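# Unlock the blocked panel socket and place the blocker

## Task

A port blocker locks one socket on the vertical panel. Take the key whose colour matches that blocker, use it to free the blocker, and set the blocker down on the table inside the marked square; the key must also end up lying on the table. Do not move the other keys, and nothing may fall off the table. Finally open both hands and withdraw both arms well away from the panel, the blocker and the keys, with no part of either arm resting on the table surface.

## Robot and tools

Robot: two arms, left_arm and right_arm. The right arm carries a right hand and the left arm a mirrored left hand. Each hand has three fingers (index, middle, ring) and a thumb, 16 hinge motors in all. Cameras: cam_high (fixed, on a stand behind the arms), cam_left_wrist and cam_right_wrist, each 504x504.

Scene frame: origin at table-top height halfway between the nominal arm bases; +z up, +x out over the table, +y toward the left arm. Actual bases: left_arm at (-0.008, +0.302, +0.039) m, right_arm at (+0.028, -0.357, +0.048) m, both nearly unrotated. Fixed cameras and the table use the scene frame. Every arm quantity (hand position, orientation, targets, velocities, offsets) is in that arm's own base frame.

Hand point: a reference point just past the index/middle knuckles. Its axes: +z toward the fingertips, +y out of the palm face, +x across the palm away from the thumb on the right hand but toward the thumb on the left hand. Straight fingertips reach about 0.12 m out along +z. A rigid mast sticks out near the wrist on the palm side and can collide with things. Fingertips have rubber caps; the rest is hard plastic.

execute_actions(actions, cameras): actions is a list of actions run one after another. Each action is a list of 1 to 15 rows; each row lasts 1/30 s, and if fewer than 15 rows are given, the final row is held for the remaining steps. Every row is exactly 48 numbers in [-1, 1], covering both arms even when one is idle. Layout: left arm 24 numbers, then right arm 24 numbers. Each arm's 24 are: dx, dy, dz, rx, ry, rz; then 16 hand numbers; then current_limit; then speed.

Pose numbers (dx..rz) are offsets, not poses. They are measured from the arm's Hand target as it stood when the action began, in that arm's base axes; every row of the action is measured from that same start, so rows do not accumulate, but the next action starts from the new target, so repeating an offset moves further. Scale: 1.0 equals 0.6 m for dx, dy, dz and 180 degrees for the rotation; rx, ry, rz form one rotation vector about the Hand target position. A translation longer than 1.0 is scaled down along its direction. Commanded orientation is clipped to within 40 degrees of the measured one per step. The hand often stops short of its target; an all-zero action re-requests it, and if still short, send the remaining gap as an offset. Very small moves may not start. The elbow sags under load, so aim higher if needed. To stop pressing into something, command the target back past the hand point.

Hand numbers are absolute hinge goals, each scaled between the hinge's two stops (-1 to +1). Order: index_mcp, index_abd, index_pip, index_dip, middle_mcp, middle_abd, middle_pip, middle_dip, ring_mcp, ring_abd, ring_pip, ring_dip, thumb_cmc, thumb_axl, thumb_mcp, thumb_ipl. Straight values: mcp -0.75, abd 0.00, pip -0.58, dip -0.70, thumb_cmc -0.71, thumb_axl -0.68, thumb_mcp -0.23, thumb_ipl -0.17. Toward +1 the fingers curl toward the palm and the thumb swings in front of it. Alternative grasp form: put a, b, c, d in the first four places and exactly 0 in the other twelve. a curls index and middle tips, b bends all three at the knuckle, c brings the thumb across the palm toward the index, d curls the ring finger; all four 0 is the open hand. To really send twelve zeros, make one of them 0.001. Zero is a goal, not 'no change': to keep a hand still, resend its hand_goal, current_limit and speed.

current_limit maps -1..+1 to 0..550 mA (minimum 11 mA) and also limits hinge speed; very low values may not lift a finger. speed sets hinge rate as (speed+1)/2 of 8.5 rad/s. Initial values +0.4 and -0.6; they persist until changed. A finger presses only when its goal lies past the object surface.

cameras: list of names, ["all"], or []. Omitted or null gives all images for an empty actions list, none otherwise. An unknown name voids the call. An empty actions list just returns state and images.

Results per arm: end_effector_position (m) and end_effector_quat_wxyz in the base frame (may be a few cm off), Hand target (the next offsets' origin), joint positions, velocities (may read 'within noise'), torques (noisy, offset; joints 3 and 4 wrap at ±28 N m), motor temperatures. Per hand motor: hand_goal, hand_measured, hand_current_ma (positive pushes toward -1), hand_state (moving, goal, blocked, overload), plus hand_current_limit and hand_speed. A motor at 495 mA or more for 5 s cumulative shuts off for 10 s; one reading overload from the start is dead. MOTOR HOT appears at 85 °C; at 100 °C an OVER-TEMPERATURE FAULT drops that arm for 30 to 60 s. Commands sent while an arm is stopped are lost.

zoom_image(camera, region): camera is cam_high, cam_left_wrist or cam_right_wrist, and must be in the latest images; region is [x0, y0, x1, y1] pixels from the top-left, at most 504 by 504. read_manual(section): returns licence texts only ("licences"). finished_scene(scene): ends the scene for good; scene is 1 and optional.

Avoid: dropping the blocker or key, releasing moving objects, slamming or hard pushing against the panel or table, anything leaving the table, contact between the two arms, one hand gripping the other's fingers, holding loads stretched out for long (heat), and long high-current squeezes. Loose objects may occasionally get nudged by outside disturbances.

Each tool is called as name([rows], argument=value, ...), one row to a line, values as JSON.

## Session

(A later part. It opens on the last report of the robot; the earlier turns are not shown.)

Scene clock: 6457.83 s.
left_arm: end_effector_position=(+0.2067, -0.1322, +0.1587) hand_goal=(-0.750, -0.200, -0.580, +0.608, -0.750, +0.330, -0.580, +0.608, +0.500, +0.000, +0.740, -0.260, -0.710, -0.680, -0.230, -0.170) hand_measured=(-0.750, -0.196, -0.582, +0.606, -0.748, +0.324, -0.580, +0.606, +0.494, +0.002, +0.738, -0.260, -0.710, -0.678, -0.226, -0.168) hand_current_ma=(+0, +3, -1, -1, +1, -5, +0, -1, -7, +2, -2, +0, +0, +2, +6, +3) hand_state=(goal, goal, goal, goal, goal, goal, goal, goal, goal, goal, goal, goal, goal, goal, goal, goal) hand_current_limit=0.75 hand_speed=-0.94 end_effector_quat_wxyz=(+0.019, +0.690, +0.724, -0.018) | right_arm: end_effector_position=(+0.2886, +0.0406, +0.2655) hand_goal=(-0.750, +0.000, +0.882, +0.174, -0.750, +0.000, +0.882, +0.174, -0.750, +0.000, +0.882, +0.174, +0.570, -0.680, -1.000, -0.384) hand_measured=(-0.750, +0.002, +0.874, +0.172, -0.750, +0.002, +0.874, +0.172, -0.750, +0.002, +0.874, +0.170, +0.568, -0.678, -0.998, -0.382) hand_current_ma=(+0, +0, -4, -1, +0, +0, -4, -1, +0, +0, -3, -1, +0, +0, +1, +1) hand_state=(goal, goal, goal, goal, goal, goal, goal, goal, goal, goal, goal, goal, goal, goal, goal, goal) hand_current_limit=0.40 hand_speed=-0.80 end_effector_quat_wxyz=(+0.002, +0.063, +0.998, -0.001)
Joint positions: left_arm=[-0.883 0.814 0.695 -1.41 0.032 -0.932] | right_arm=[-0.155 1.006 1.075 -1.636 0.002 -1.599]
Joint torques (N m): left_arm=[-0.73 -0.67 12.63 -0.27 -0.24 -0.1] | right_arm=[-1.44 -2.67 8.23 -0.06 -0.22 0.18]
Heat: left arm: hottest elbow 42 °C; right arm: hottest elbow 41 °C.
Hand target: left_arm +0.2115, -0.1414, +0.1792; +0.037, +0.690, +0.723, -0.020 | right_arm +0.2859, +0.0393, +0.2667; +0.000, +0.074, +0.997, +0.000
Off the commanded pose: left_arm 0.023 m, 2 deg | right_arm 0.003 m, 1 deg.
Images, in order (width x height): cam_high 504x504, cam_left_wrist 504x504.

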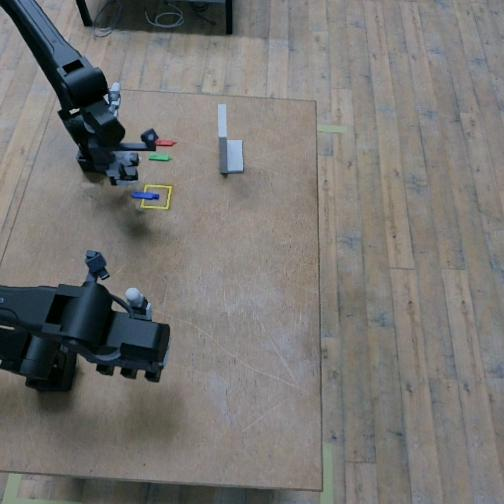

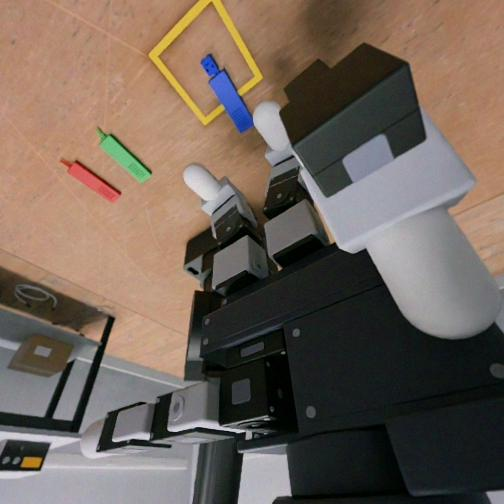

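zoom_image(camera="cam_left_wrist", region=[190, 40, 260, 110])

zoom_image(camera="cam_high", region=[125, 180, 180, 215])

Scaled by 7.200 from the camera's 504x504 image, which has a finer 720x720 frame.

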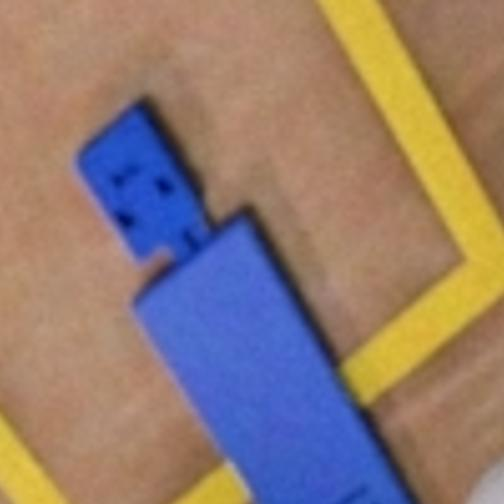

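Scaled by 9.164 from the camera's 504x504 image, which has a finer 720x720 frame.

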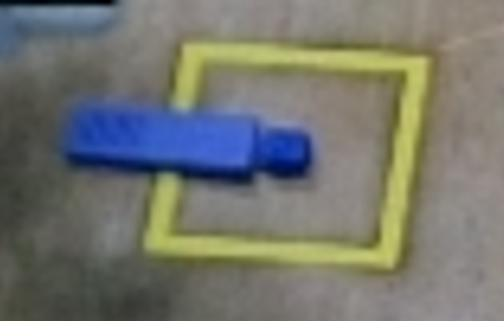

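execute_actions([
  [[0,0,0.05,0,0,0,-0.75,-0.2,-0.58,0.609,-0.75,0.33,-0.58,0.609,0.5,0,0.74,-0.26,-0.71,-0.68,-0.23,-0.17,0.75,-0.94,0,0,0,0,0,0,-0.75,0.001,0.883,0.174,-0.75,0.001,0.883,0.174,-0.75,0.001,0.883,0.174,0.571,-0.68,-1.0,-0.384,0.4,-0.8]],
  [[0,0,0.05,0,0,0,-0.75,-0.2,-0.58,0.609,-0.75,0.33,-0.58,0.609,0.5,0,0.74,-0.26,-0.71,-0.68,-0.23,-0.17,0.75,-0.94,0,0,0,0,0,0,-0.75,0.001,0.883,0.174,-0.75,0.001,0.883,0.174,-0.75,0.001,0.883,0.174,0.571,-0.68,-1.0,-0.384,0.4,-0.8]],
  [[-0.02,-0.025,0.04,0,0,0,-0.75,-0.2,-0.58,0.609,-0.75,0.33,-0.58,0.609,0.5,0,0.74,-0.26,-0.71,-0.68,-0.23,-0.17,0.75,-0.94,0,0,0,0,0,0,-0.75,0.001,0.883,0.174,-0.75,0.001,0.883,0.174,-0.75,0.001,0.883,0.174,0.571,-0.68,-1.0,-0.384,0.4,-0.8]],
], cameras=["cam_high","cam_left_wrist"])

Scene clock: 6546.57 s.
left_arm: end_effector_position=(+0.1964, -0.1488, +0.2455) hand_goal=(-0.750, -0.200, -0.580, +0.608, -0.750, +0.330, -0.580, +0.608, +0.500, +0.000, +0.740, -0.260, -0.710, -0.680, -0.230, -0.170) hand_measured=(-0.750, -0.196, -0.582, +0.606, -0.748, +0.324, -0.580, +0.606, +0.494, +0.002, +0.738, -0.260, -0.710, -0.678, -0.226, -0.168) hand_current_ma=(+0, +3, -1, -1, +1, -5, +0, -1, -7, +2, -2, +0, +0, +2, +6, +3) hand_state=(goal, goal, goal, goal, goal, goal, goal, goal, goal, goal, goal, goal, goal, goal, goal, goal) hand_current_limit=0.75 hand_speed=-0.94 end_effector_quat_wxyz=(+0.026, +0.690, +0.723, -0.019) | right_arm: end_effector_position=(+0.2886, +0.0406, +0.2655) hand_goal=(-0.750, +0.000, +0.882, +0.174, -0.750, +0.000, +0.882, +0.174, -0.750, +0.000, +0.882, +0.174, +0.570, -0.680, -1.000, -0.384) hand_measured=(-0.750, +0.002, +0.874, +0.172, -0.750, +0.002, +0.874, +0.172, -0.750, +0.002, +0.874, +0.170, +0.568, -0.678, -0.998, -0.382) hand_current_ma=(+0, +0, -4, -1, +0, +0, -4, -1, +0, +0, -3, -1, +0, +0, +1, +1) hand_state=(goal, goal, goal, goal, goal, goal, goal, goal, goal, goal, goal, goal, goal, goal, goal, goal) hand_current_limit=0.40 hand_speed=-0.80 end_effector_quat_wxyz=(+0.002, +0.063, +0.998, -0.001)
Joint positions: left_arm=[-0.976 0.823 0.925 -1.615 0.026 -1.024] | right_arm=[-0.155 1.006 1.075 -1.636 0.002 -1.599]
Joint torques (N m): left_arm=[-0.73 0.21 12.89 -0.25 -0.32 -0.05] | right_arm=[-1.44 -2.67 8.18 -0.02 -0.23 0.18]
Heat: left arm: hottest elbow 42 °C; right arm: hottest elbow 41 °C.
Hand target: left_arm +0.1994, -0.1563, +0.2632; +0.037, +0.690, +0.723, -0.020 | right_arm +0.2859, +0.0393, +0.2667; +0.000, +0.074, +0.997, +0.000
Off the commanded pose: left_arm 0.020 m, 1 deg | right_arm 0.003 m, 1 deg.
Images, in order (width x height): cam_high 504x504, cam_left_wrist 504x504.

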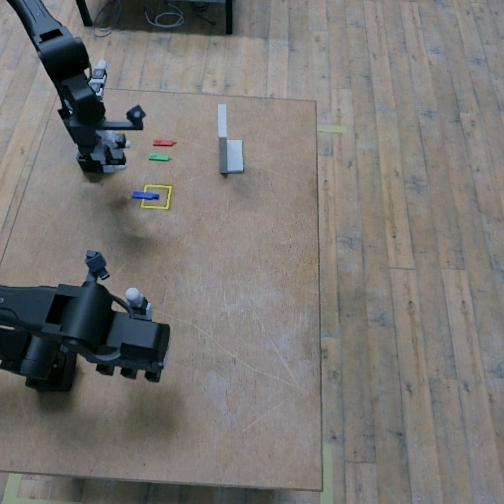

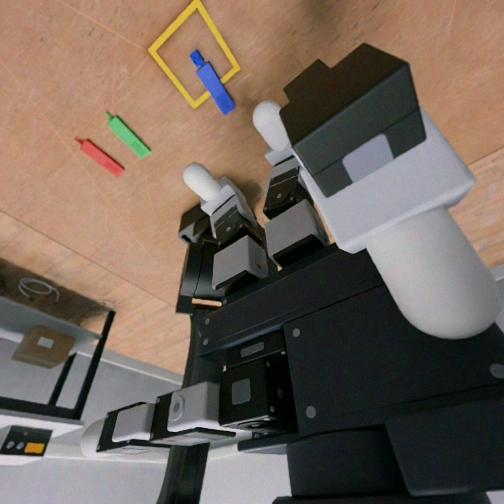

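execute_actions([
  [[-0.04,-0.046,0.01,0,0,0,-0.75,-0.2,-0.58,0.609,-0.75,0.33,-0.58,0.609,0.5,0,0.74,-0.26,-0.71,-0.68,-0.23,-0.17,0.75,-0.94,0,0,0,0,0,0,-0.75,0.001,0.883,0.174,-0.75,0.001,0.883,0.174,-0.75,0.001,0.883,0.174,0.571,-0.68,-1.0,-0.384,0.4,-0.8]],
  [[-0.04,-0.046,0.01,0,0,0,-0.75,-0.2,-0.58,0.609,-0.75,0.33,-0.58,0.609,0.5,0,0.74,-0.26,-0.71,-0.68,-0.23,-0.17,0.75,-0.94,0,0,0,0,0,0,-0.75,0.001,0.883,0.174,-0.75,0.001,0.883,0.174,-0.75,0.001,0.883,0.174,0.571,-0.68,-1.0,-0.384,0.4,-0.8]],
  [[-0.04,-0.046,0.01,0,0,0,-0.75,-0.2,-0.58,0.609,-0.75,0.33,-0.58,0.609,0.5,0,0.74,-0.26,-0.71,-0.68,-0.23,-0.17,0.75,-0.94,0,0,0,0,0,0,-0.75,0.001,0.883,0.174,-0.75,0.001,0.883,0.174,-0.75,0.001,0.883,0.174,0.571,-0.68,-1.0,-0.384,0.4,-0.8]],
  [[-0.03,-0.04,0.01,0,0,0,-0.75,-0.2,-0.58,0.609,-0.75,0.33,-0.58,0.609,0.5,0,0.74,-0.26,-0.71,-0.68,-0.23,-0.17,0.75,-0.94,0,0,0,0,0,0,-0.75,0.001,0.883,0.174,-0.75,0.001,0.883,0.174,-0.75,0.001,0.883,0.174,0.571,-0.68,-1.0,-0.384,0.4,-0.8]],
], cameras=["cam_high","cam_left_wrist","cam_right_wrist"])

zoom_image(camera="cam_high", region=[125, 130, 195, 220])

zoom_image(camera="cam_left_wrist", region=[130, 0, 300, 120])

Scene clock: 6562.10 s.
left_arm: end_effector_position=(+0.1098, -0.2472, +0.2703) hand_goal=(-0.750, -0.200, -0.580, +0.608, -0.750, +0.330, -0.580, +0.608, +0.500, +0.000, +0.740, -0.260, -0.710, -0.680, -0.230, -0.170) hand_measured=(-0.748, -0.198, -0.582, +0.606, -0.748, +0.324, -0.580, +0.606, +0.494, +0.002, +0.738, -0.260, -0.710, -0.678, -0.226, -0.168) hand_current_ma=(+1, +2, -1, -1, +1, -5, +0, -1, -7, +2, -2, +0, +0, +2, +6, +3) hand_state=(goal, goal, goal, goal, goal, goal, goal, goal, goal, goal, goal, goal, goal, goal, goal, goal) hand_current_limit=0.75 hand_speed=-0.94 end_effector_quat_wxyz=(+0.018, +0.691, +0.723, -0.005) | right_arm: end_effector_position=(+0.2886, +0.0406, +0.2655) hand_goal=(-0.750, +0.000, +0.882, +0.174, -0.750, +0.000, +0.882, +0.174, -0.750, +0.000, +0.882, +0.174, +0.570, -0.680, -1.000, -0.384) hand_measured=(-0.750, +0.002, +0.874, +0.172, -0.750, +0.002, +0.874, +0.172, -0.750, +0.002, +0.874, +0.170, +0.568, -0.678, -0.998, -0.382) hand_current_ma=(+0, +0, -4, -1, +0, +0, -4, -1, +0, +0, -3, -1, +0, +0, +1, +1) hand_state=(goal, goal, goal, goal, goal, goal, goal, goal, goal, goal, goal, goal, goal, goal, goal, goal) hand_current_limit=0.40 hand_speed=-0.80 end_effector_quat_wxyz=(+0.002, +0.063, +0.998, -0.001)
Joint positions: left_arm=[-1.485 1.03 1.101 -1.606 -0.016 -1.529] | right_arm=[-0.155 1.006 1.075 -1.636 0.002 -1.599]
Joint torques (N m): left_arm=[-0.67 -2.08 13.14 0.5 -0.35 -0.11] | right_arm=[-1.44 -2.61 8.16 -0.08 -0.22 0.18]
Heat: left arm: hottest elbow 43 °C; right arm: hottest elbow 40 °C.
Hand target: left_arm +0.1094, -0.2631, +0.2871; +0.037, +0.690, +0.722, -0.020 | right_arm +0.2859, +0.0393, +0.2667; +0.000, +0.074, +0.997, +0.000
Off the commanded pose: left_arm 0.023 m, 3 deg | right_arm 0.003 m, 1 deg.

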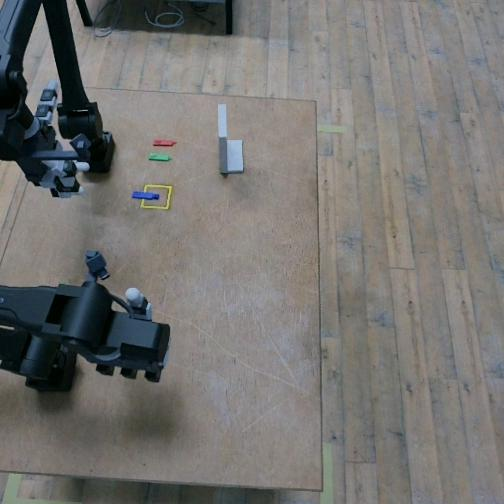

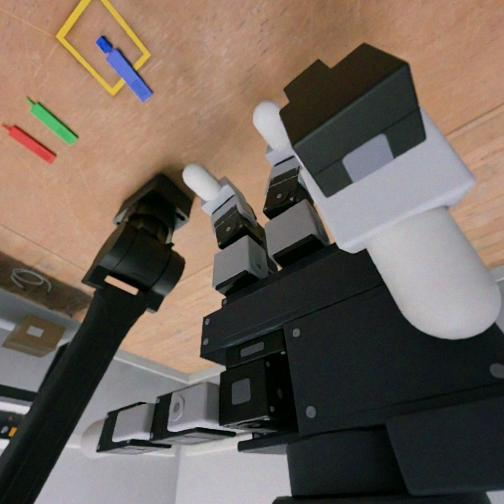

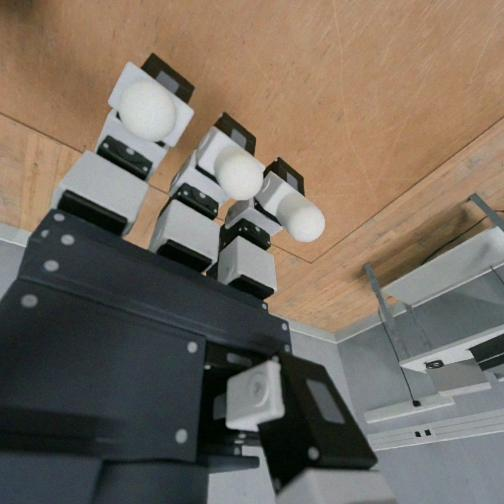

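Scaled by 5.600 from the camera's 504x504 image, which has a finer 720x720 frame.

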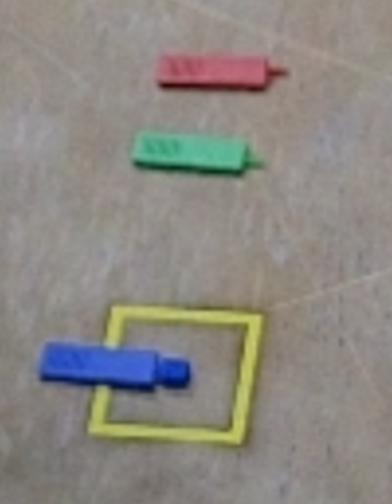

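Scaled by 2.965 from the camera's 504x504 image, which has a finer 720x720 frame.

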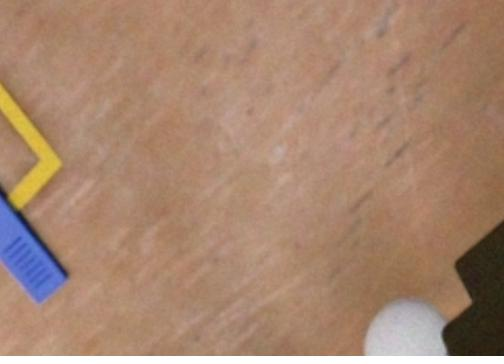

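finished_scene()

The scene is finished: the task was done.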